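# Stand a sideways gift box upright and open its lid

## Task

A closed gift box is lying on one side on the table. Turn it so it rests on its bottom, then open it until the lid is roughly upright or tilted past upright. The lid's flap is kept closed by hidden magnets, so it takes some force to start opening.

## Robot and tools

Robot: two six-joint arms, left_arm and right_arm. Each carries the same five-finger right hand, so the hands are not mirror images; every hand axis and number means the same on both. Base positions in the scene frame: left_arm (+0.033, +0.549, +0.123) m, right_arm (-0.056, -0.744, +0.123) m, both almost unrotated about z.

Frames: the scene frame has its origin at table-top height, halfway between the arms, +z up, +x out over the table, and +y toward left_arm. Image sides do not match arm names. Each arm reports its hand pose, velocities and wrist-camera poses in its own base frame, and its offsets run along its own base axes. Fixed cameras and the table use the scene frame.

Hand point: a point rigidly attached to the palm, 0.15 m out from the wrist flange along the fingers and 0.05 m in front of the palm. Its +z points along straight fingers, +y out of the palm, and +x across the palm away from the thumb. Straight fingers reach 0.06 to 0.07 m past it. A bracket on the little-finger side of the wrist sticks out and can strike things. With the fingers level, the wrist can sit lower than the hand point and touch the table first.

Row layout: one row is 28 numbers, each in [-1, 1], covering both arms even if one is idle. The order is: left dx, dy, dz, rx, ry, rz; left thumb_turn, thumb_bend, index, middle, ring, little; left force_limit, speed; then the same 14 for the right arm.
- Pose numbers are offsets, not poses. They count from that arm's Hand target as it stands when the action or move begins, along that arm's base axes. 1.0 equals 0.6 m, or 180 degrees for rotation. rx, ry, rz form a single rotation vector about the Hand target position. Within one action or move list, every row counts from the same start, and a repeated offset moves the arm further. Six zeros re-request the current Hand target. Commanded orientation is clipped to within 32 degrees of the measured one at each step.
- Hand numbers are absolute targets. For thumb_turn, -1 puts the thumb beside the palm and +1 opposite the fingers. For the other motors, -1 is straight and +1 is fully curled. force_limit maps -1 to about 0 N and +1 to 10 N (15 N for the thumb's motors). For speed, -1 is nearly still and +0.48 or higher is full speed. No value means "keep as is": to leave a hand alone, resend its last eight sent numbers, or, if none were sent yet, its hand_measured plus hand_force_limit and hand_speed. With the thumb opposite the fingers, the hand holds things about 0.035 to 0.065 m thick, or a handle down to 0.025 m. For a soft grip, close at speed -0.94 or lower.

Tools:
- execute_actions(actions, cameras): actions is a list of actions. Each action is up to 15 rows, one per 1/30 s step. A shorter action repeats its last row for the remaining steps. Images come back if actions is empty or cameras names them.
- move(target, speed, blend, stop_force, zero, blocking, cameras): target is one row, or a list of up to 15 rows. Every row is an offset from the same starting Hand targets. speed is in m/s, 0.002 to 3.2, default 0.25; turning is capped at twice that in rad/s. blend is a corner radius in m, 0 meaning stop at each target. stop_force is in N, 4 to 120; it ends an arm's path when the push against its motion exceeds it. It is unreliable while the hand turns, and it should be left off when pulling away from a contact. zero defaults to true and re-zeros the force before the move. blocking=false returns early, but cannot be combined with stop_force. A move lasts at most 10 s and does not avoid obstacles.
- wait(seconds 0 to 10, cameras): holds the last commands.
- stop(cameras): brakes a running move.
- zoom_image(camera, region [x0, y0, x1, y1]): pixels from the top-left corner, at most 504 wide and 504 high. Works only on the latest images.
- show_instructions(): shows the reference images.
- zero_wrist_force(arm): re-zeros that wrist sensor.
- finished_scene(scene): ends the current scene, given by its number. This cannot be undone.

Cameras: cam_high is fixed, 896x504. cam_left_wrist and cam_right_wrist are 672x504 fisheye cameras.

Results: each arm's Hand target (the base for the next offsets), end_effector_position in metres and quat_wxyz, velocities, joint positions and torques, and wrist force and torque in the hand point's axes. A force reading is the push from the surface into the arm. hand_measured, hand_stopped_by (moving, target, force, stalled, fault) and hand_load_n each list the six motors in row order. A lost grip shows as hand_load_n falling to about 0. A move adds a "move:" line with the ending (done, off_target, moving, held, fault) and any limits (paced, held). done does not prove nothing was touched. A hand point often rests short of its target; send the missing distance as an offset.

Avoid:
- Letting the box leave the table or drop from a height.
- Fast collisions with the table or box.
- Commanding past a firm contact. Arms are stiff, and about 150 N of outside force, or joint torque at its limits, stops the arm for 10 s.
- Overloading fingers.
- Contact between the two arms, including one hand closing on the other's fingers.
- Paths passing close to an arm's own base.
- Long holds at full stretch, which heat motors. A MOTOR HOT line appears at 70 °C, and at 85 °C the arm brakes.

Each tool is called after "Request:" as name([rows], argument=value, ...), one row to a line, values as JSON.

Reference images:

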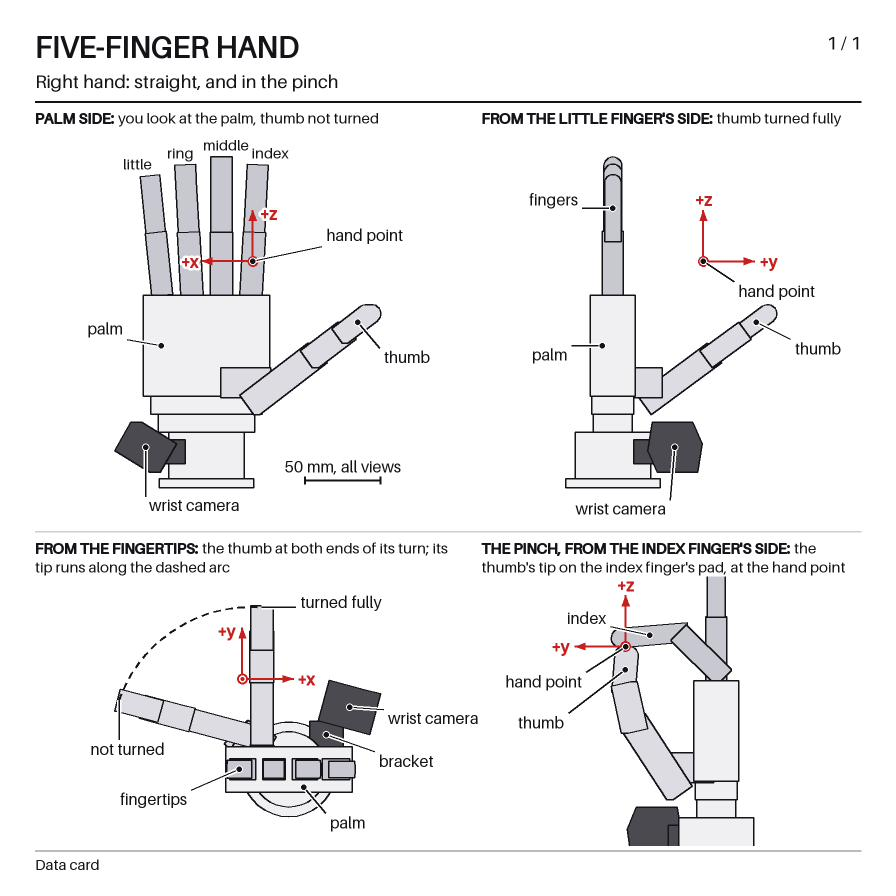

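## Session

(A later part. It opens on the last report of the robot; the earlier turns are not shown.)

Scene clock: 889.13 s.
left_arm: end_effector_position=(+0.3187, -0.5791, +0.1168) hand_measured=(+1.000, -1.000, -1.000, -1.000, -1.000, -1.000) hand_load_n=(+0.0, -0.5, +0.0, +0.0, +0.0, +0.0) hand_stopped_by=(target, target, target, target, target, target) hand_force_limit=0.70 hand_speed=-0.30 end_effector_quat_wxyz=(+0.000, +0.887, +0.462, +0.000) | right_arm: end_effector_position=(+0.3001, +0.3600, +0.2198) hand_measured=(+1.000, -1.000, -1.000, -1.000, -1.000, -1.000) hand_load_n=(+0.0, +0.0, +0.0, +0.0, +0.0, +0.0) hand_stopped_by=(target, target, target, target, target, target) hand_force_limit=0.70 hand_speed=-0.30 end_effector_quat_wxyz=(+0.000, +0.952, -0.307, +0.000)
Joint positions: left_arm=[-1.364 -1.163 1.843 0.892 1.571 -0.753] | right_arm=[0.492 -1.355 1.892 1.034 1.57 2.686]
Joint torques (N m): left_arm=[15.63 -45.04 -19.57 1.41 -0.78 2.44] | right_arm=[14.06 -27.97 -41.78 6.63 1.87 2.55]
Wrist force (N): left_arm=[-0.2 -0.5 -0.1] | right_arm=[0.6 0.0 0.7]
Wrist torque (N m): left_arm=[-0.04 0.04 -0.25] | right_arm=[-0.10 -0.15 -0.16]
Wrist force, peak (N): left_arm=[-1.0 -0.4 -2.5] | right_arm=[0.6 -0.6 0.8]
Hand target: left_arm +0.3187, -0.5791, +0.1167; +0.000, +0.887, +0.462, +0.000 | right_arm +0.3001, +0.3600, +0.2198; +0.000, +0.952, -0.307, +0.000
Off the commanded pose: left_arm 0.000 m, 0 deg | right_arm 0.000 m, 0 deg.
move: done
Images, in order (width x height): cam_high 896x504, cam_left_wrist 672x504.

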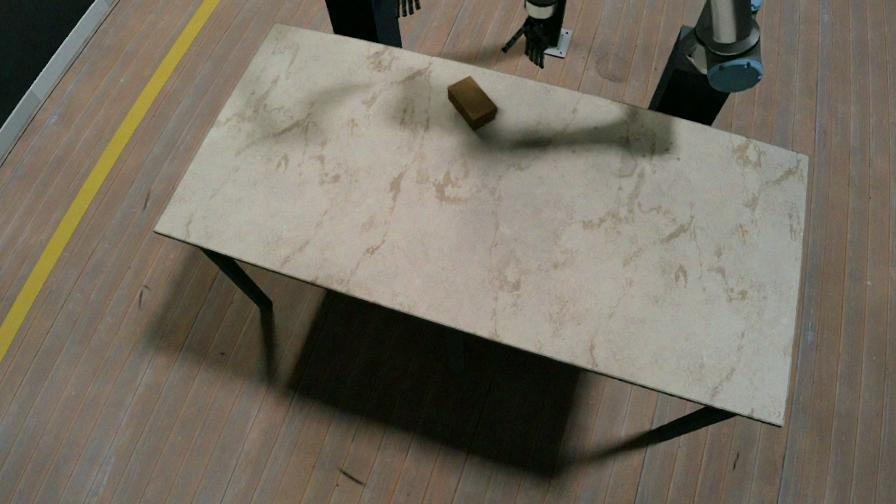

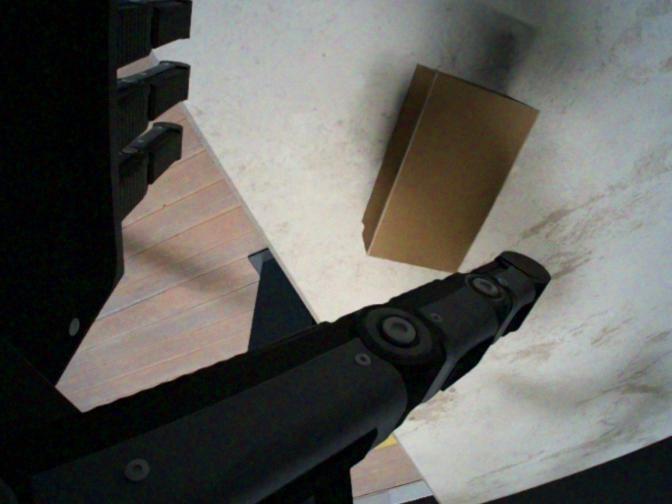

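Request:
move(target=[0,0,0,0,0,0,1,-1,-0.3,-0.3,-0.3,-0.3,0.2,-0.3,0,0,0,0,0,0,1,-1,-1,-1,-1,-1,0.7,-0.3], cameras=["cam_left_wrist"])

Scene clock: 942.33 s.
left_arm: end_effector_position=(+0.3187, -0.5791, +0.1167) hand_measured=(+1.000, -1.000, -0.300, -0.300, -0.300, -0.300) hand_load_n=(+0.0, +0.0, +0.0, +0.0, +0.0, +0.0) hand_stopped_by=(target, target, target, target, target, target) hand_force_limit=0.20 hand_speed=-0.30 end_effector_quat_wxyz=(+0.000, +0.887, +0.462, +0.000) | right_arm: end_effector_position=(+0.3001, +0.3600, +0.2198) hand_measured=(+1.000, -1.000, -1.000, -1.000, -1.000, -1.000) hand_load_n=(+0.0, +0.0, +0.0, +0.0, +0.0, +0.0) hand_stopped_by=(target, target, target, target, target, target) hand_force_limit=0.70 hand_speed=-0.30 end_effector_quat_wxyz=(+0.000, +0.952, -0.307, +0.000)
Joint positions: left_arm=[-1.364 -1.163 1.843 0.892 1.571 -0.753] | right_arm=[0.492 -1.355 1.892 1.034 1.57 2.686]
Joint torques (N m): left_arm=[14.33 -45.19 -24.23 4.49 2.76 2.33] | right_arm=[12.62 -28.19 -41.7 6.87 1.74 2.05]
Wrist force (N): left_arm=[-0.4 -0.4 -0.1] | right_arm=[0.1 -0.6 0.2]
Wrist torque (N m): left_arm=[-0.02 0.07 -0.25] | right_arm=[-0.15 -0.04 -0.21]
Wrist force, peak (N): left_arm=[0.1 -0.9 0.3] | right_arm=[0.6 -0.7 0.7]
Hand target: left_arm +0.3187, -0.5791, +0.1167; +0.000, +0.887, +0.462, +0.000 | right_arm +0.3001, +0.3600, +0.2198; +0.000, +0.952, -0.307, +0.000
Off the commanded pose: left_arm 0.000 m, 0 deg | right_arm 0.000 m, 0 deg.
move: done
Images, in order (width x height): cam_left_wrist 672x504.

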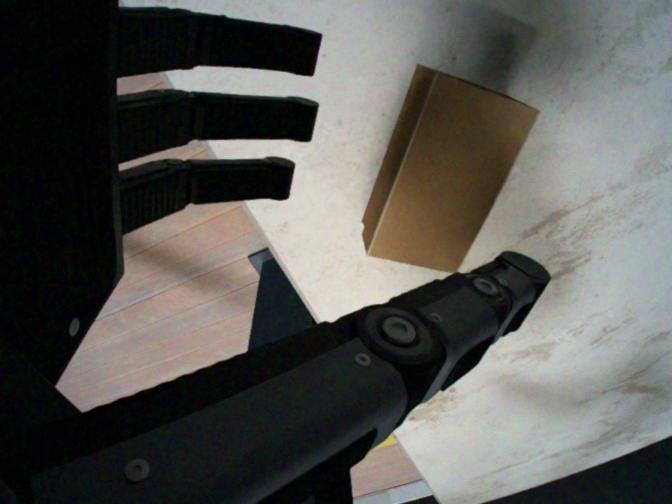

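Request:
move(target=[0.0608,-0.073,-0.2617,0,0,0,1,-1,-0.1,-0.1,-0.1,-0.1,0.2,-0.3,0,0,0,0,0,0,1,-1,-1,-1,-1,-1,0.7,-0.3], speed=0.2, cameras=["cam_high","cam_left_wrist"])

Request:
zoom_image(camera="cam_left_wrist", region=[200, 0, 560, 300])

Request:
zoom_image(camera="cam_high", region=[400, 0, 560, 150])

Scene clock: 966.57 s.
left_arm: end_effector_position=(+0.3551, -0.6229, -0.0402) hand_measured=(+1.000, -1.000, -0.100, -0.100, -0.100, -0.100) hand_load_n=(+0.0, -0.5, +0.0, +0.0, +0.0, +0.0) hand_stopped_by=(target, target, target, target, target, target) hand_force_limit=0.20 hand_speed=-0.30 end_effector_quat_wxyz=(+0.000, +0.887, +0.462, +0.000) | right_arm: end_effector_position=(+0.3001, +0.3600, +0.2198) hand_measured=(+1.000, -1.000, -1.000, -1.000, -1.000, -1.000) hand_load_n=(+0.0, +0.0, +0.0, +0.0, +0.0, +0.0) hand_stopped_by=(target, target, target, target, target, target) hand_force_limit=0.70 hand_speed=-0.30 end_effector_quat_wxyz=(+0.000, +0.952, -0.307, +0.000)
Joint positions: left_arm=[-1.321 -0.908 1.778 0.702 1.571 -0.71] | right_arm=[0.492 -1.355 1.892 1.034 1.57 2.686]
Joint torques (N m): left_arm=[15.83 -59.58 -29.51 1.83 -1.5 2.41] | right_arm=[14.32 -30.52 -41.47 6.37 1.74 1.98]
Wrist force (N): left_arm=[-0.4 0.1 -0.3] | right_arm=[0.1 0.1 0.4]
Wrist torque (N m): left_arm=[0.09 0.05 -0.23] | right_arm=[-0.06 -0.06 -0.18]
Wrist force, peak (N): left_arm=[-0.1 -0.5 -1.3] | right_arm=[0.6 -0.6 0.6]
Hand target: left_arm +0.3551, -0.6229, -0.0403; +0.000, +0.887, +0.462, +0.000 | right_arm +0.3001, +0.3600, +0.2198; +0.000, +0.952, -0.307, +0.000
Off the commanded pose: left_arm 0.000 m, 0 deg | right_arm 0.000 m, 0 deg.
move: done
Images, in order (width x height): cam_high 896x504, cam_left_wrist 672x504.

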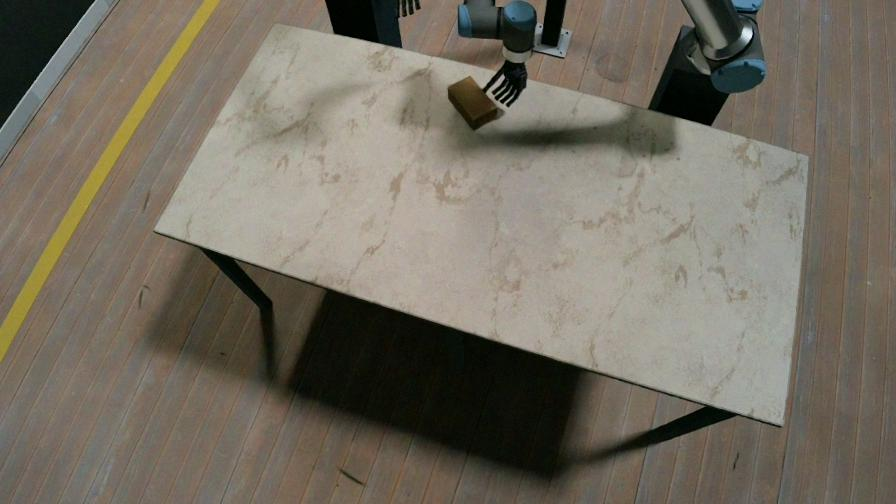

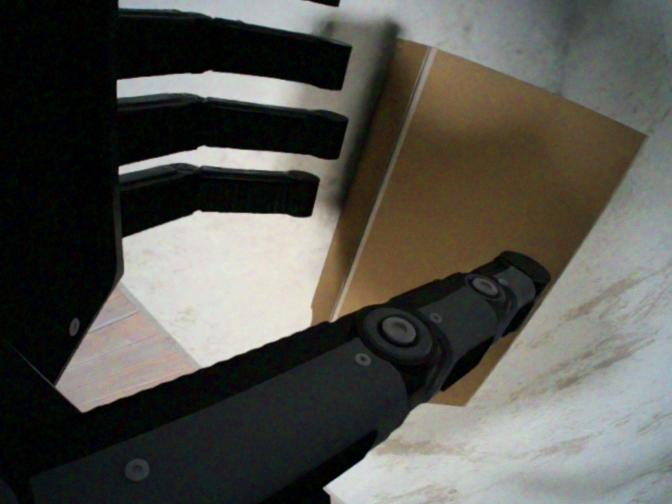

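Scaled by 1.400 from the camera's 672x504 image, which has a finer 960x720 frame.

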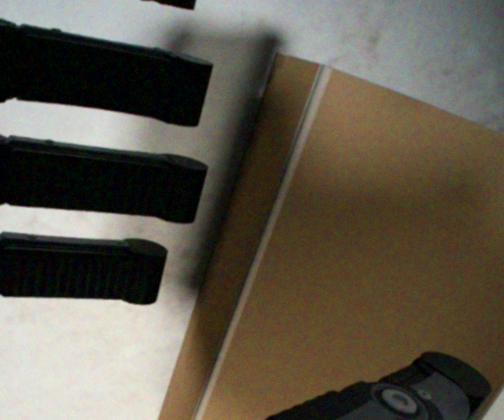

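Scaled by 3.150 from the camera's 896x504 image, which has a finer 1280x720 frame.

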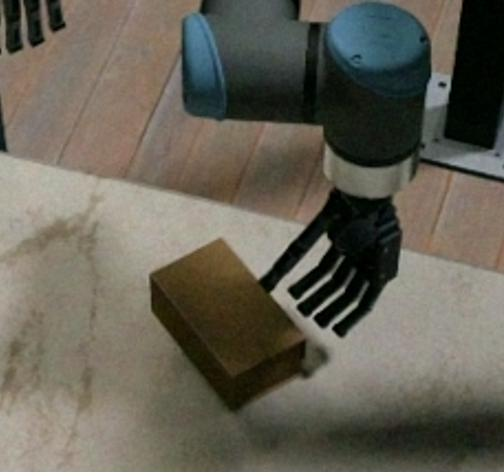

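Request:
move(target=[0,0,-0.0917,0,0,0,1,-1,-0.1,-0.1,-0.1,-0.1,0.2,-0.3,0,0,0,0,0,0,1,-1,-1,-1,-1,-1,0.7,-0.3], speed=0.02, stop_force=4, cameras=["cam_high","cam_left_wrist"])

Request:
zoom_image(camera="cam_high", region=[400, 0, 560, 150])

Scene clock: 989.10 s.
left_arm: end_effector_position=(+0.3551, -0.6229, -0.0882) hand_measured=(+1.000, -1.000, -0.100, -0.100, -0.100, -0.100) hand_load_n=(+0.0, -0.5, +0.0, -2.0, +0.0, +0.0) hand_stopped_by=(target, target, target, target, target, target) hand_force_limit=0.20 hand_speed=-0.30 end_effector_quat_wxyz=(+0.000, +0.887, +0.462, +0.000) | right_arm: end_effector_position=(+0.3001, +0.3600, +0.2198) hand_measured=(+1.000, -1.000, -1.000, -1.000, -1.000, -1.000) hand_load_n=(-0.5, +0.0, +0.0, +0.0, +0.0, +0.0) hand_stopped_by=(target, target, target, target, target, target) hand_force_limit=0.70 hand_speed=-0.30 end_effector_quat_wxyz=(+0.000, +0.952, -0.307, +0.000)
Joint positions: left_arm=[-1.321 -0.845 1.781 0.636 1.571 -0.71] | right_arm=[0.492 -1.355 1.892 1.034 1.57 2.686]
Joint torques (N m): left_arm=[14.36 -101.68 -27.04 6.36 -3.34 1.94] | right_arm=[13.95 -30.03 -40.81 6.56 2.05 1.94]
Wrist force (N): left_arm=[-0.7 -1.9 -3.3] | right_arm=[0.3 -0.5 0.0]
Wrist torque (N m): left_arm=[0.12 0.13 -0.27] | right_arm=[-0.13 -0.08 -0.19]
Wrist force, peak (N): left_arm=[-1.0 -9.1 -13.1] | right_arm=[0.8 -0.4 0.5]
Hand target: left_arm +0.3551, -0.6229, -0.0882; +0.000, +0.887, +0.462, +0.000 (not the last commanded pose) | right_arm +0.3001, +0.3600, +0.2198; +0.000, +0.952, -0.307, +0.000
Off the commanded pose: left_arm 0.007 m, 0 deg | right_arm 0.000 m, 0 deg.
move: contact (left_arm)
Images, in order (width x height): cam_high 896x504, cam_left_wrist 672x504.

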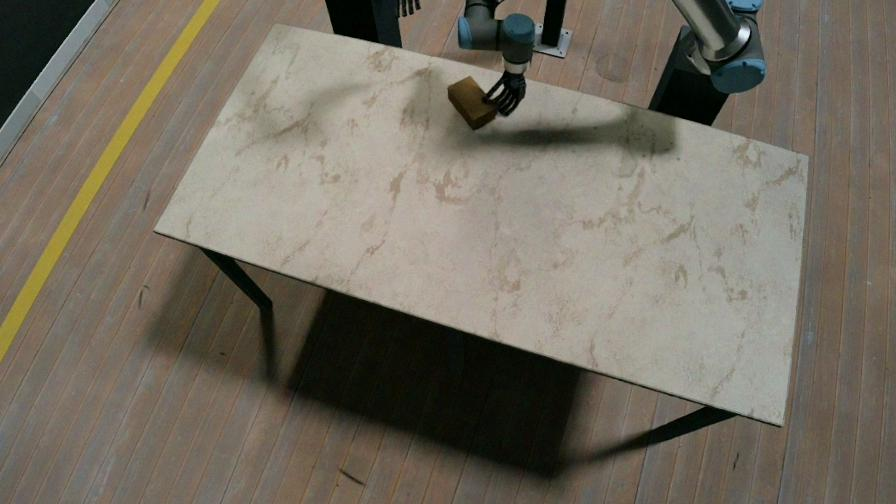

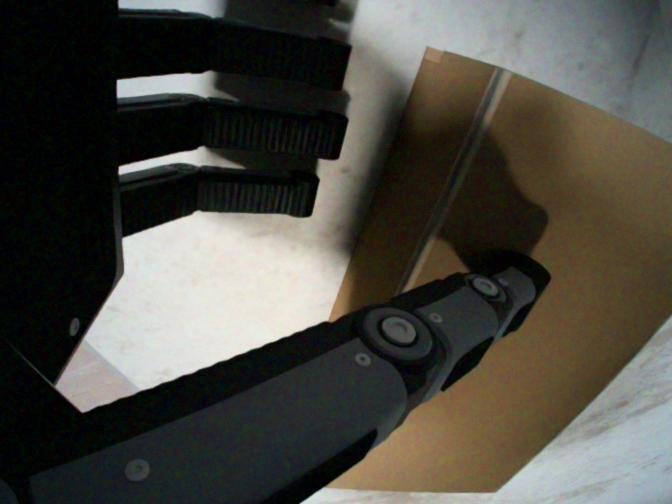

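Scaled by 3.150 from the camera's 896x504 image, which has a finer 1280x720 frame.

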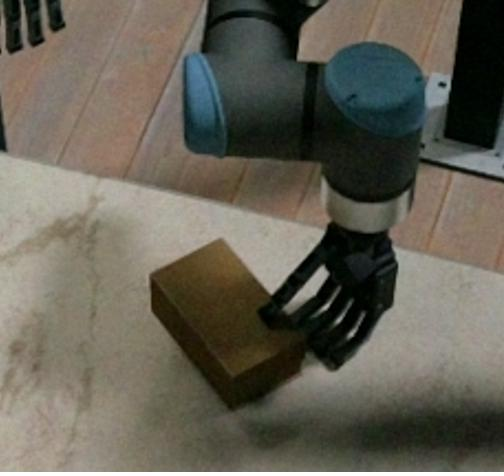

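Request:
move(target=[0,0,0.04,0,0,0,1,-1,-0.1,-0.1,-0.1,-0.1,0.2,-0.3,0,0,0,0,0,0,1,-1,-1,-1,-1,-1,0.7,-0.3], speed=0.1)

Request:
move(target=[0,0,0,0,0,0,-1,-1,-0.1,-0.1,-0.1,-0.1,0.2,0.2,0,0,0,0,0,0,1,-1,-1,-1,-1,-1,0.7,-0.3])

Request:
move(target=[0,0,-0.0353,0,0,0,-1,-1,-0.1,-0.1,-0.1,-0.1,0.2,0.2,0,0,0,0,0,0,1,-1,-1,-1,-1,-1,0.7,-0.3], speed=0.05, cameras=["cam_left_wrist"])

Request:
zoom_image(camera="cam_left_wrist", region=[250, 0, 550, 400])

Scene clock: 1002.30 s.
left_arm: end_effector_position=(+0.3552, -0.6229, -0.0643) hand_measured=(+1.000, -1.000, -0.100, -0.100, -0.100, -0.100) hand_load_n=(+0.0, +0.0, +0.0, +0.0, +0.0, +0.0) hand_stopped_by=(target, target, target, target, target, target) hand_force_limit=0.20 hand_speed=-0.30 end_effector_quat_wxyz=(+0.000, +0.887, +0.462, +0.000) | right_arm: end_effector_position=(+0.3001, +0.3600, +0.2198) hand_measured=(+1.000, -1.000, -1.000, -1.000, -1.000, -1.000) hand_load_n=(+0.0, +0.0, +0.0, +0.0, +0.0, +0.0) hand_stopped_by=(target, target, target, target, target, target) hand_force_limit=0.70 hand_speed=-0.30 end_effector_quat_wxyz=(+0.000, +0.952, -0.307, +0.000)
Joint positions: left_arm=[-1.321 -0.877 1.78 0.669 1.571 -0.71] | right_arm=[0.492 -1.355 1.892 1.034 1.57 2.686]
Joint torques (N m): left_arm=[14.96 -103.14 -28.32 7.19 -2.1 1.86] | right_arm=[11.52 -31.35 -41.18 6.85 1.43 2.19]
Wrist force (N): left_arm=[-0.4 -0.1 -0.4] | right_arm=[0.2 -0.4 0.5]
Wrist torque (N m): left_arm=[0.07 0.06 -0.22] | right_arm=[-0.13 -0.07 -0.20]
Wrist force, peak (N): left_arm=[-0.5 -2.4 -3.9] | right_arm=[0.4 -0.6 0.6]
Hand target: left_arm +0.3551, -0.6229, -0.0642; +0.000, +0.887, +0.462, +0.000 | right_arm +0.3001, +0.3600, +0.2198; +0.000, +0.952, -0.307, +0.000
Off the commanded pose: left_arm 0.000 m, 0 deg | right_arm 0.000 m, 0 deg.
move: done

Scene clock: 1003.47 s.
left_arm: end_effector_position=(+0.3552, -0.6229, -0.0642) hand_measured=(-1.000, -1.000, -0.100, -0.100, -0.100, -0.100) hand_load_n=(+0.0, +0.0, +0.0, +0.0, +0.5, +0.0) hand_stopped_by=(target, target, target, target, target, target) hand_force_limit=0.20 hand_speed=0.20 end_effector_quat_wxyz=(+0.000, +0.887, +0.462, +0.000) | right_arm: end_effector_position=(+0.3001, +0.3600, +0.2198) hand_measured=(+1.000, -1.000, -1.000, -1.000, -1.000, -1.000) hand_load_n=(+0.0, +0.0, +0.0, +0.0, +0.0, +0.0) hand_stopped_by=(target, target, target, target, target, target) hand_force_limit=0.70 hand_speed=-0.30 end_effector_quat_wxyz=(+0.000, +0.952, -0.307, +0.000)
Joint positions: left_arm=[-1.321 -0.877 1.78 0.669 1.571 -0.71] | right_arm=[0.492 -1.355 1.892 1.034 1.57 2.686]
Joint torques (N m): left_arm=[12.56 -102.6 -27.35 6.82 0.26 0.95] | right_arm=[15.17 -30.22 -40.22 6.55 1.5 2.21]
Wrist force (N): left_arm=[-0.2 0.0 -0.4] | right_arm=[0.6 -0.2 0.2]
Wrist torque (N m): left_arm=[0.07 0.05 -0.21] | right_arm=[-0.10 -0.12 -0.17]
Wrist force, peak (N): left_arm=[-0.9 -0.2 -0.2] | right_arm=[0.4 -0.2 0.8]
Hand target: left_arm +0.3551, -0.6229, -0.0642; +0.000, +0.887, +0.462, +0.000 | right_arm +0.3001, +0.3600, +0.2198; +0.000, +0.952, -0.307, +0.000
Off the commanded pose: left_arm 0.000 m, 0 deg | right_arm 0.000 m, 0 deg.
move: done

Scene clock: 1004.30 s.
left_arm: end_effector_position=(+0.3551, -0.6228, -0.0853) hand_measured=(-1.000, -1.000, -0.100, -0.100, -0.100, -0.100) hand_load_n=(+0.0, +0.0, +0.0, +0.0, +0.0, +0.0) hand_stopped_by=(target, target, target, target, target, target) hand_force_limit=0.20 hand_speed=0.20 end_effector_quat_wxyz=(+0.000, +0.887, +0.462, +0.000) | right_arm: end_effector_position=(+0.3001, +0.3600, +0.2198) hand_measured=(+1.000, -1.000, -1.000, -1.000, -1.000, -1.000) hand_load_n=(+0.0, +0.0, +0.0, +0.0, +0.0, +0.0) hand_stopped_by=(target, target, target, target, target, target) hand_force_limit=0.70 hand_speed=-0.30 end_effector_quat_wxyz=(+0.000, +0.952, -0.307, +0.000)
Joint positions: left_arm=[-1.321 -0.849 1.781 0.64 1.571 -0.71] | right_arm=[0.492 -1.355 1.892 1.034 1.57 2.686]
Joint torques (N m): left_arm=[8.97 -64.19 -19.93 1.22 1.98 -0.25] | right_arm=[14.6 -27.7 -41.13 6.33 1.51 2.17]
Wrist force (N): left_arm=[-0.5 -0.3 -0.1] | right_arm=[0.4 0.1 0.5]
Wrist torque (N m): left_arm=[-0.01 0.08 -0.23] | right_arm=[-0.06 -0.10 -0.17]
Wrist force, peak (N): left_arm=[-0.6 -0.5 -0.7] | right_arm=[0.2 -0.5 0.7]
Hand target: left_arm +0.3551, -0.6229, -0.0854; +0.000, +0.887, +0.462, +0.000 | right_arm +0.3001, +0.3600, +0.2198; +0.000, +0.952, -0.307, +0.000
Off the commanded pose: left_arm 0.000 m, 0 deg | right_arm 0.000 m, 0 deg.
move: done
Images, in order (width x height): cam_left_wrist 672x504.

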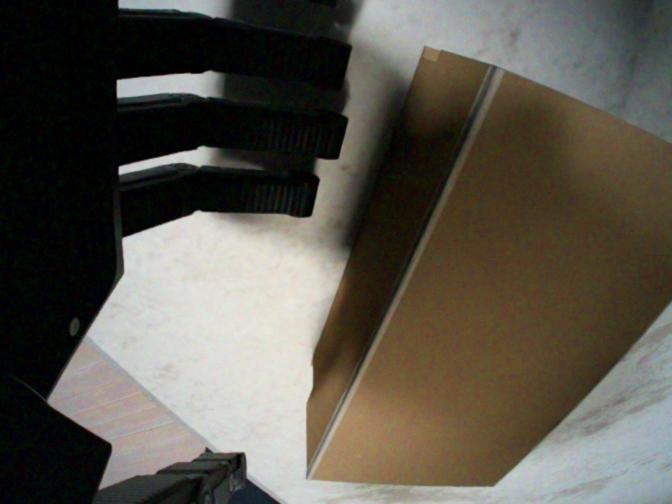

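Scaled by 1.260 from the camera's 672x504 image, which has a finer 960x720 frame.

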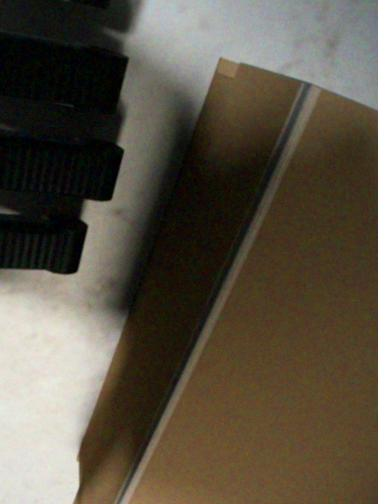

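Request:
move(target=[0.041,-0.0287,0.0017,0,0,0,-1,-1,-0.1,-0.1,-0.1,-0.1,0.2,0.2,0,0,0,0,0,0,1,-1,-1,-1,-1,-1,0.7,-0.3], speed=0.02, stop_force=4, cameras=["cam_high","cam_left_wrist"])

Request:
zoom_image(camera="cam_left_wrist", region=[250, 0, 550, 400])

Request:
zoom_image(camera="cam_high", region=[430, 50, 540, 150])

Scene clock: 1019.20 s.
left_arm: end_effector_position=(+0.3797, -0.6401, -0.0844) hand_measured=(-1.000, -1.000, -0.100, -0.100, -0.100, -0.100) hand_load_n=(+0.0, +0.0, +0.0, +0.5, +0.0, +0.0) hand_stopped_by=(target, target, target, target, target, target) hand_force_limit=0.20 hand_speed=0.20 end_effector_quat_wxyz=(+0.000, +0.887, +0.462, +0.000) | right_arm: end_effector_position=(+0.3001, +0.3600, +0.2198) hand_measured=(+1.000, -1.000, -1.000, -1.000, -1.000, -1.000) hand_load_n=(+0.0, +0.0, +0.0, +0.0, +0.0, +0.0) hand_stopped_by=(target, target, target, target, target, target) hand_force_limit=0.70 hand_speed=-0.30 end_effector_quat_wxyz=(+0.000, +0.952, -0.307, +0.000)
Joint positions: left_arm=[-1.291 -0.822 1.718 0.675 1.571 -0.68] | right_arm=[0.492 -1.355 1.892 1.034 1.57 2.686]
Joint torques (N m): left_arm=[15.9 -63.73 -28.93 6.94 -3.17 2.32] | right_arm=[12.05 -27.97 -40.79 6.75 1.67 1.78]
Wrist force (N): left_arm=[0.1 -0.7 -0.2] | right_arm=[-0.1 -0.2 0.3]
Wrist torque (N m): left_arm=[0.03 0.02 -0.22] | right_arm=[-0.10 -0.03 -0.21]
Wrist force, peak (N): left_arm=[-0.8 -0.8 0.2] | right_arm=[0.8 -0.5 0.4]
Hand target: left_arm +0.3797, -0.6401, -0.0844; +0.000, +0.887, +0.462, +0.000 | right_arm +0.3001, +0.3600, +0.2198; +0.000, +0.952, -0.307, +0.000
Off the commanded pose: left_arm 0.000 m, 0 deg | right_arm 0.000 m, 0 deg.
move: done
Images, in order (width x height): cam_high 896x504, cam_left_wrist 672x504.

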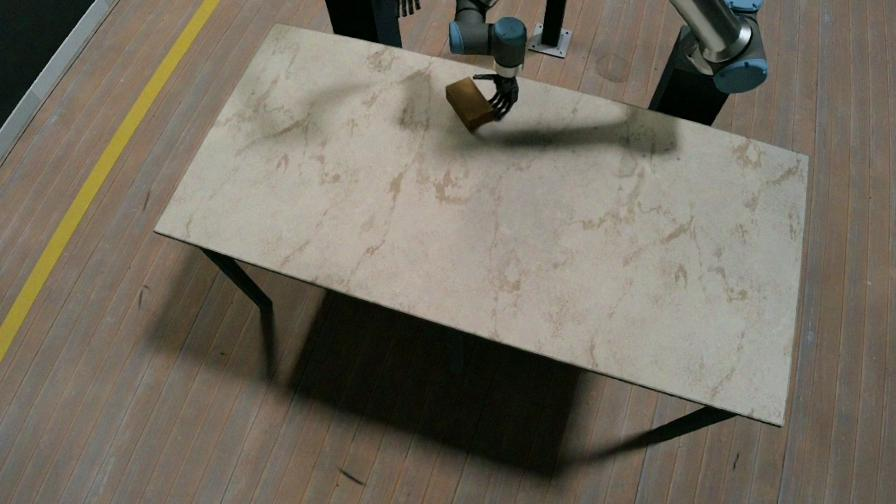

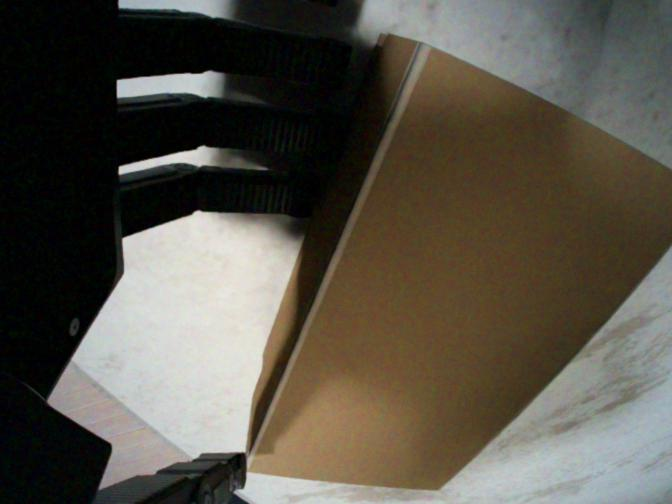

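Scaled by 1.260 from the camera's 672x504 image, which has a finer 960x720 frame.

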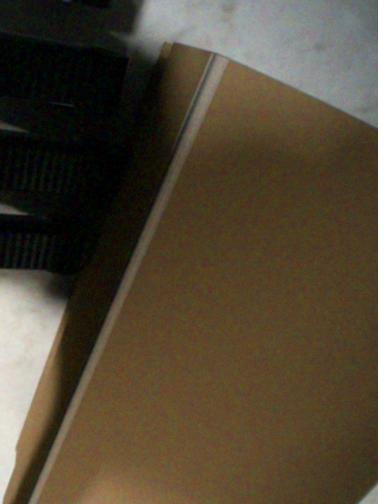

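Scaled by 4.582 from the camera's 896x504 image, which has a finer 1280x720 frame.

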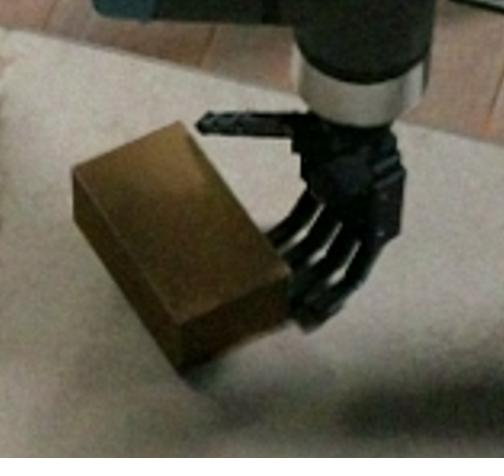

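Request:
move(target=[0,0,0.03,0,0,0,-1,-1,-0.1,-0.1,-0.1,-0.1,0.2,0.2,0,0,0,0,0,0,1,-1,-1,-1,-1,-1,0.7,-0.3], speed=0.02, stop_force=8, cameras=["cam_high","cam_left_wrist"])

Request:
zoom_image(camera="cam_left_wrist", region=[250, 0, 550, 400])

Request:
zoom_image(camera="cam_high", region=[430, 50, 540, 150])

Scene clock: 1032.27 s.
left_arm: end_effector_position=(+0.3797, -0.6401, -0.0664) hand_measured=(-1.000, -1.000, -0.100, -0.100, -0.100, -0.100) hand_load_n=(+0.0, +0.0, +0.0, +0.0, +0.0, +0.0) hand_stopped_by=(target, target, target, target, target, target) hand_force_limit=0.20 hand_speed=0.20 end_effector_quat_wxyz=(+0.000, +0.887, +0.462, +0.000) | right_arm: end_effector_position=(+0.3001, +0.3600, +0.2198) hand_measured=(+1.000, -1.000, -1.000, -1.000, -1.000, -1.000) hand_load_n=(+0.0, +0.0, +0.0, +0.0, +0.0, +0.0) hand_stopped_by=(target, target, target, target, target, target) hand_force_limit=0.70 hand_speed=-0.30 end_effector_quat_wxyz=(+0.000, +0.952, -0.307, +0.000)
Joint positions: left_arm=[-1.291 -0.845 1.718 0.699 1.571 -0.68] | right_arm=[0.492 -1.355 1.892 1.034 1.57 2.686]
Joint torques (N m): left_arm=[15.78 -106.19 -28.81 6.83 -3.11 2.34] | right_arm=[15.13 -29.94 -41.46 6.19 1.79 1.88]
Wrist force (N): left_arm=[-0.2 0.1 -0.1] | right_arm=[0.0 -0.2 0.4]
Wrist torque (N m): left_arm=[0.08 0.04 -0.21] | right_arm=[-0.11 -0.04 -0.21]
Wrist force, peak (N): left_arm=[-0.6 -0.8 0.2] | right_arm=[0.0 -0.3 1.0]
Hand target: left_arm +0.3797, -0.6401, -0.0664; +0.000, +0.887, +0.462, +0.000 | right_arm +0.3001, +0.3600, +0.2198; +0.000, +0.952, -0.307, +0.000
Off the commanded pose: left_arm 0.000 m, 0 deg | right_arm 0.000 m, 0 deg.
move: done
Images, in order (width x height): cam_high 896x504, cam_left_wrist 672x504.

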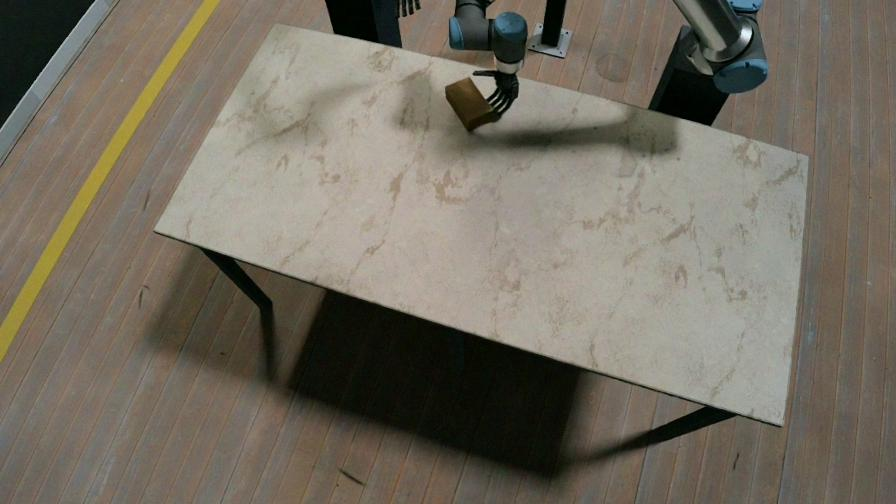

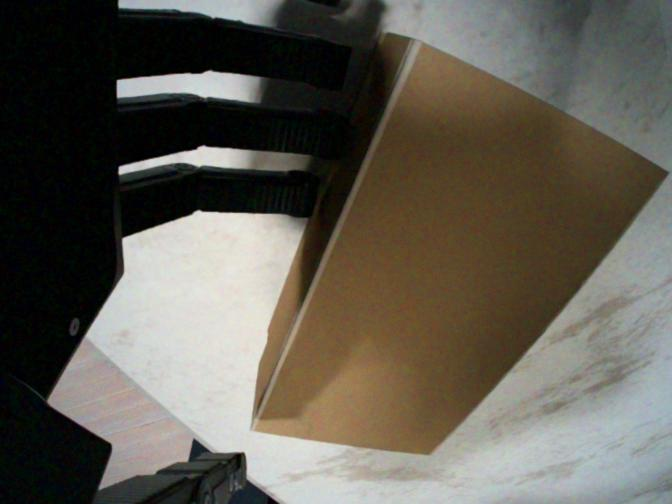

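Scaled by 1.260 from the camera's 672x504 image, which has a finer 960x720 frame.

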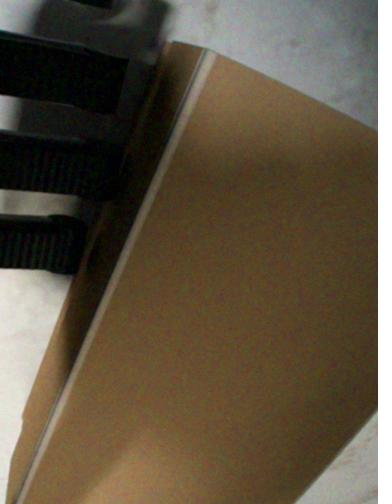

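Scaled by 4.582 from the camera's 896x504 image, which has a finer 1280x720 frame.

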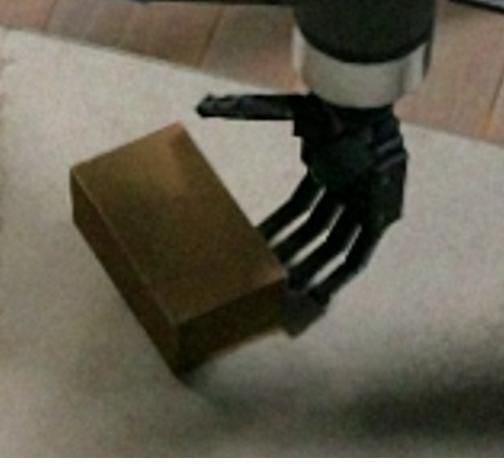

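Request:
move(target=[0,0,0,0,0,0,-1,-1,-0.1,-0.1,-0.1,-0.1,0.2,0.2,-0.029,0.1768,-0.5167,0.2433,-0.185,-0.0149,-1,-1,-1,-1,-1,-1,0.7,0.2], speed=0.25, cameras=["all"])

Request:
zoom_image(camera="cam_high", region=[390, 30, 550, 150])

Scene clock: 1129.37 s.
left_arm: end_effector_position=(+0.3797, -0.6401, -0.0664) hand_measured=(-1.000, -1.000, -0.100, -0.100, -0.100, -0.100) hand_load_n=(+0.0, +0.0, +0.0, +0.0, +0.0, +0.5) hand_stopped_by=(target, target, target, target, target, target) hand_force_limit=0.20 hand_speed=0.20 end_effector_quat_wxyz=(+0.000, +0.887, +0.462, +0.000) | right_arm: end_effector_position=(+0.2827, +0.4661, -0.0902) hand_measured=(-1.000, -1.000, -1.000, -1.000, -1.000, -1.000) hand_load_n=(+0.0, +0.0, +0.0, +0.0, +0.0, +0.0) hand_stopped_by=(target, target, target, target, target, target) hand_force_limit=0.70 hand_speed=0.20 end_effector_quat_wxyz=(-0.436, +0.837, -0.293, +0.153)
Joint positions: left_arm=[-1.291 -0.845 1.718 0.699 1.571 -0.68] | right_arm=[0.499 -1.209 2.48 -0.621 1.248 2.905]
Joint torques (N m): left_arm=[8.84 -106.02 -29 6.96 -2.59 1.26] | right_arm=[12.37 -20.46 1.71 -0.81 1.6 2.33]
Wrist force (N): left_arm=[-0.2 -0.3 0.1] | right_arm=[0.0 0.1 -0.6]
Wrist torque (N m): left_arm=[0.01 0.02 -0.23] | right_arm=[0.18 -0.17 -0.24]
Wrist force, peak (N): left_arm=[-0.9 0.0 -0.5] | right_arm=[-0.4 1.3 -0.2]
Hand target: left_arm +0.3797, -0.6401, -0.0664; +0.000, +0.887, +0.462, +0.000 | right_arm +0.2827, +0.4661, -0.0902; -0.436, +0.837, -0.293, +0.153
Off the commanded pose: left_arm 0.000 m, 0 deg | right_arm 0.000 m, 0 deg.
move: done

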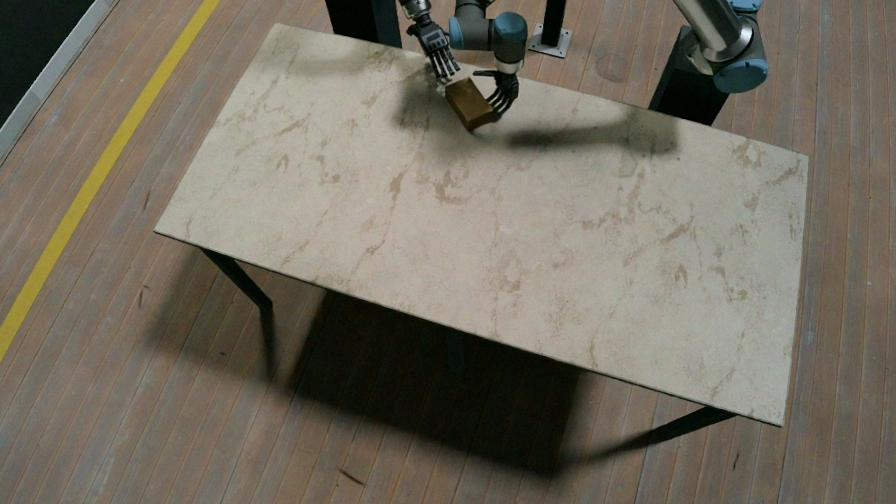

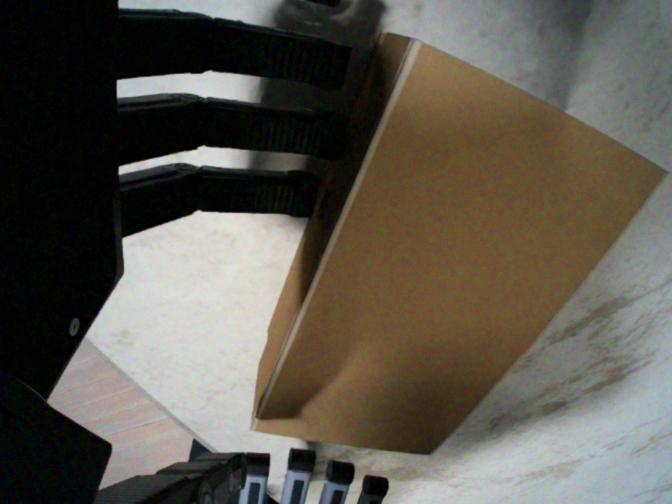

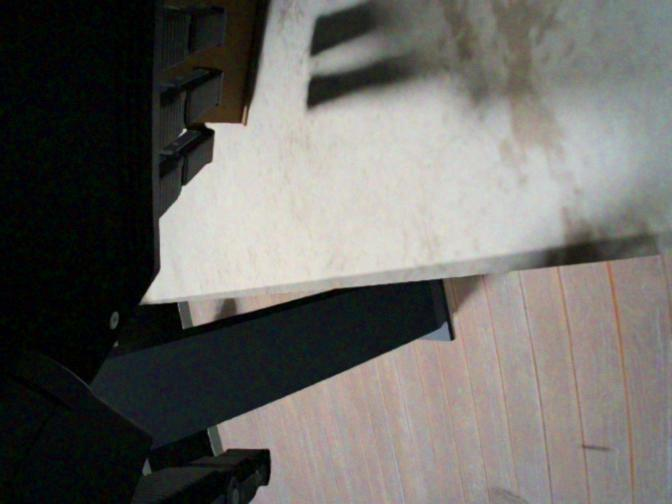

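Scaled by 3.150 from the camera's 896x504 image, which has a finer 1280x720 frame.

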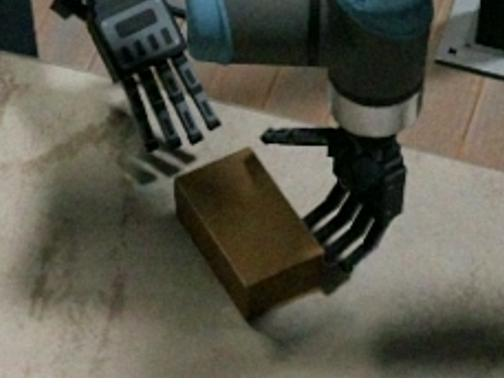

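Request:
move([
  [0,0,0,0,0,0,-1,-1,-0.1,-0.1,-0.1,-0.1,0.2,0.2,-0.0092,0.0073,-0.0463,0,0,0,-1,-1,-1,-1,-1,-1,0.7,0.2],
  [0,0,0,0,0,0,-1,-1,-0.1,-0.1,-0.1,-0.1,0.2,0.2,0.0347,0.062,-0.0463,0,0,0,-1,-1,-1,-1,-1,-1,0.7,0.2],
], speed=0.04, stop_force=4, cameras=["all"])

Request:
zoom_image(camera="cam_left_wrist", region=[200, 300, 500, 504])

Request:
zoom_image(camera="cam_right_wrist", region=[100, 0, 400, 260])

Request:
zoom_image(camera="cam_high", region=[390, 30, 550, 150])

Scene clock: 1154.03 s.
left_arm: end_effector_position=(+0.3797, -0.6401, -0.0664) hand_measured=(-1.000, -1.000, -0.100, -0.100, -0.100, -0.100) hand_load_n=(+0.0, +0.0, +0.0, +0.0, +0.0, +0.0) hand_stopped_by=(target, target, target, target, target, target) hand_force_limit=0.20 hand_speed=0.20 end_effector_quat_wxyz=(+0.000, +0.887, +0.462, +0.000) | right_arm: end_effector_position=(+0.3036, +0.5033, -0.1180) hand_measured=(-1.000, -1.000, -1.000, -1.000, -1.000, -1.000) hand_load_n=(+0.0, +0.0, +0.0, +0.0, -0.5, +0.0) hand_stopped_by=(target, target, target, target, target, target) hand_force_limit=0.70 hand_speed=0.20 end_effector_quat_wxyz=(-0.436, +0.837, -0.293, +0.153)
Joint positions: left_arm=[-1.291 -0.845 1.718 0.699 1.571 -0.68] | right_arm=[0.563 -1.11 2.397 -0.65 1.299 2.945]
Joint torques (N m): left_arm=[3.69 -106.7 -29.12 6.91 -2.02 0.15] | right_arm=[13.62 -26.94 -21.1 3.32 1.52 2.42]
Wrist force (N): left_arm=[-0.2 0.2 -0.2] | right_arm=[0.3 0.3 -0.7]
Wrist torque (N m): left_arm=[0.10 0.05 -0.21] | right_arm=[0.21 -0.20 -0.19]
Wrist force, peak (N): left_arm=[-0.5 -0.3 -0.8] | right_arm=[0.6 0.3 -1.2]
Hand target: left_arm +0.3797, -0.6401, -0.0664; +0.000, +0.887, +0.462, +0.000 | right_arm +0.3036, +0.5033, -0.1180; -0.436, +0.837, -0.293, +0.153
Off the commanded pose: left_arm 0.000 m, 0 deg | right_arm 0.000 m, 0 deg.
move: done

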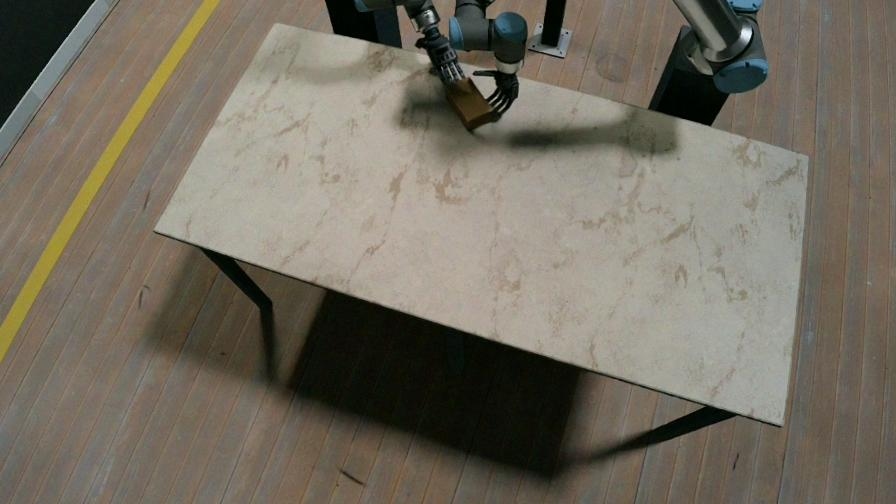

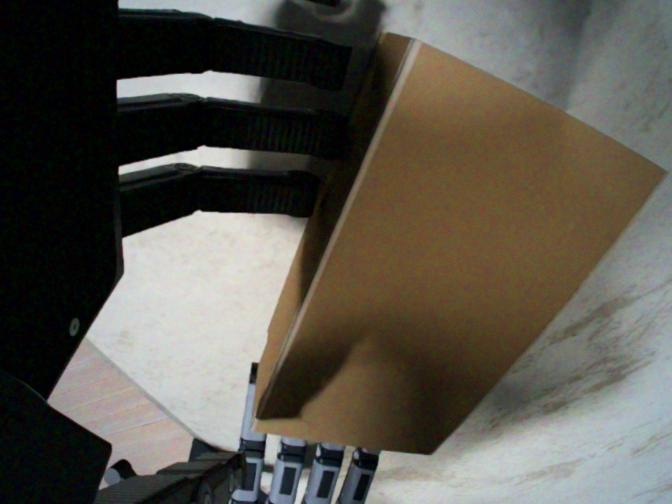

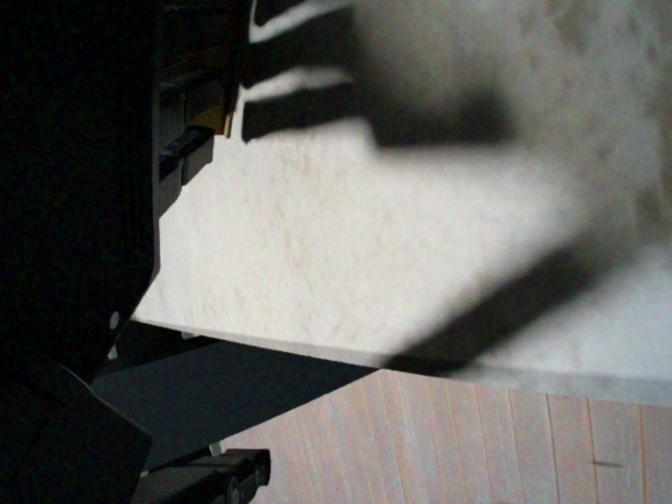

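Scaled by 1.680 from the camera's 672x504 image, which has a finer 960x720 frame.

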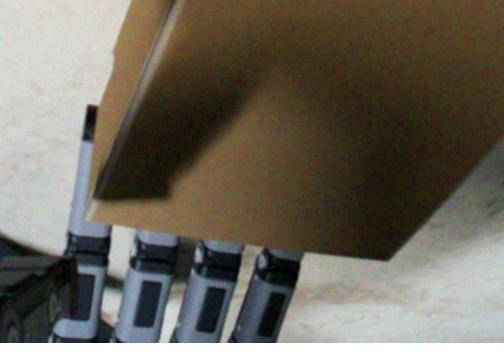

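Scaled by 1.680 from the camera's 672x504 image, which has a finer 960x720 frame.

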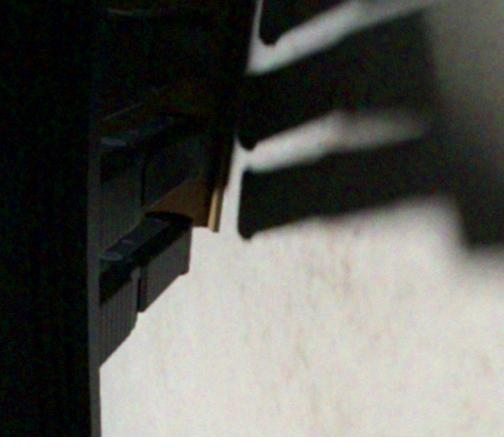

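Scaled by 3.150 from the camera's 896x504 image, which has a finer 1280x720 frame.

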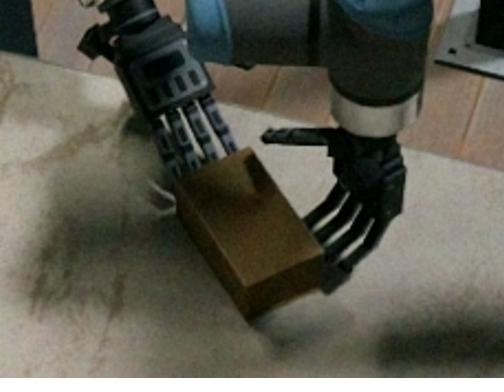

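Request:
move([
  [0,0,0,0,0,0,-1,-1,-0.1,-0.1,-0.1,-0.1,0.2,0.2,-0.0156,-0.0195,0,0,0,0,-1,-1,-1,-1,-1,-1,0.7,0.2],
  [0,0,0,0,0,0,-1,-1,-0.1,-0.1,-0.1,-0.1,0.2,0.2,-0.0026,-0.0299,0,0,0,0,-1,-1,-1,-1,-1,-1,0.7,0.2],
  [0,0,0,0,0,0,-1,-1,-0.1,-0.1,-0.1,-0.1,0.2,0.2,0.012,-0.0117,0,0,0,0,-1,-1,-1,-1,-1,-1,0.7,0.2],
], speed=0.04, stop_force=4, cameras=["cam_left_wrist","cam_right_wrist"])

Request:
zoom_image(camera="cam_left_wrist", region=[200, 300, 500, 504])

Scene clock: 1169.03 s.
left_arm: end_effector_position=(+0.3797, -0.6401, -0.0664) hand_measured=(-1.000, -1.000, -0.100, -0.100, -0.100, -0.100) hand_load_n=(+0.0, +0.0, +0.0, +0.5, +0.0, +0.0) hand_stopped_by=(target, target, target, target, target, target) hand_force_limit=0.20 hand_speed=0.20 end_effector_quat_wxyz=(+0.000, +0.887, +0.462, +0.000) | right_arm: end_effector_position=(+0.3108, +0.4963, -0.1180) hand_measured=(-1.000, -1.000, -1.000, -1.000, -1.000, -1.000) hand_load_n=(+0.0, +0.0, +0.0, +0.0, +0.0, +0.0) hand_stopped_by=(target, target, target, target, target, target) hand_force_limit=0.70 hand_speed=0.20 end_effector_quat_wxyz=(-0.436, +0.837, -0.293, +0.153)
Joint positions: left_arm=[-1.291 -0.845 1.718 0.699 1.571 -0.68] | right_arm=[0.536 -1.11 2.4 -0.648 1.277 2.928]
Joint torques (N m): left_arm=[-2.31 -106.23 -29.08 6.8 -1.55 -0.66] | right_arm=[13.49 -27.91 -21.3 3.4 1.86 2.02]
Wrist force (N): left_arm=[-0.9 0.1 -0.4] | right_arm=[-0.2 0.3 -0.6]
Wrist torque (N m): left_arm=[0.10 0.14 -0.25] | right_arm=[0.19 -0.12 -0.20]
Wrist force, peak (N): left_arm=[-0.8 -0.3 -0.7] | right_arm=[0.3 0.5 -1.2]
Hand target: left_arm +0.3797, -0.6401, -0.0664; +0.000, +0.887, +0.462, +0.000 | right_arm +0.3108, +0.4963, -0.1180; -0.436, +0.837, -0.293, +0.153
Off the commanded pose: left_arm 0.000 m, 0 deg | right_arm 0.000 m, 0 deg.
move: done
Images, in order (width x height): cam_left_wrist 672x504, cam_right_wrist 672x504.

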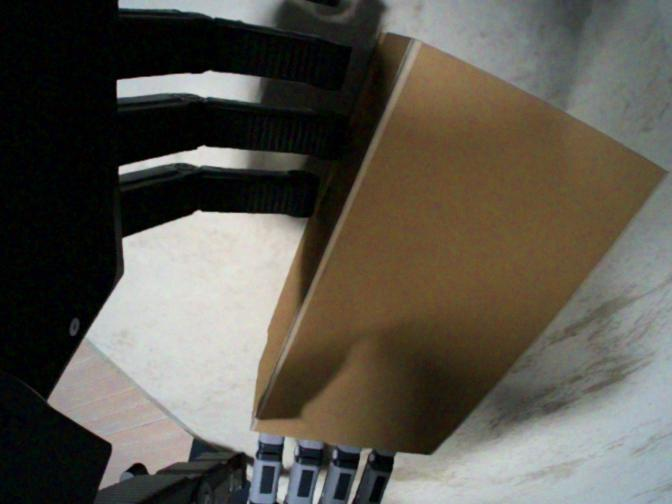

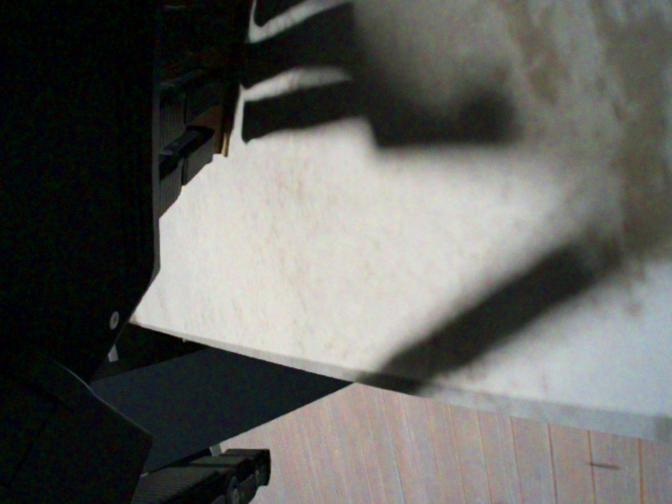

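Scaled by 1.680 from the camera's 672x504 image, which has a finer 960x720 frame.

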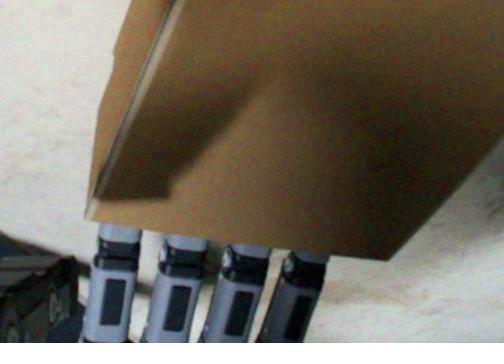

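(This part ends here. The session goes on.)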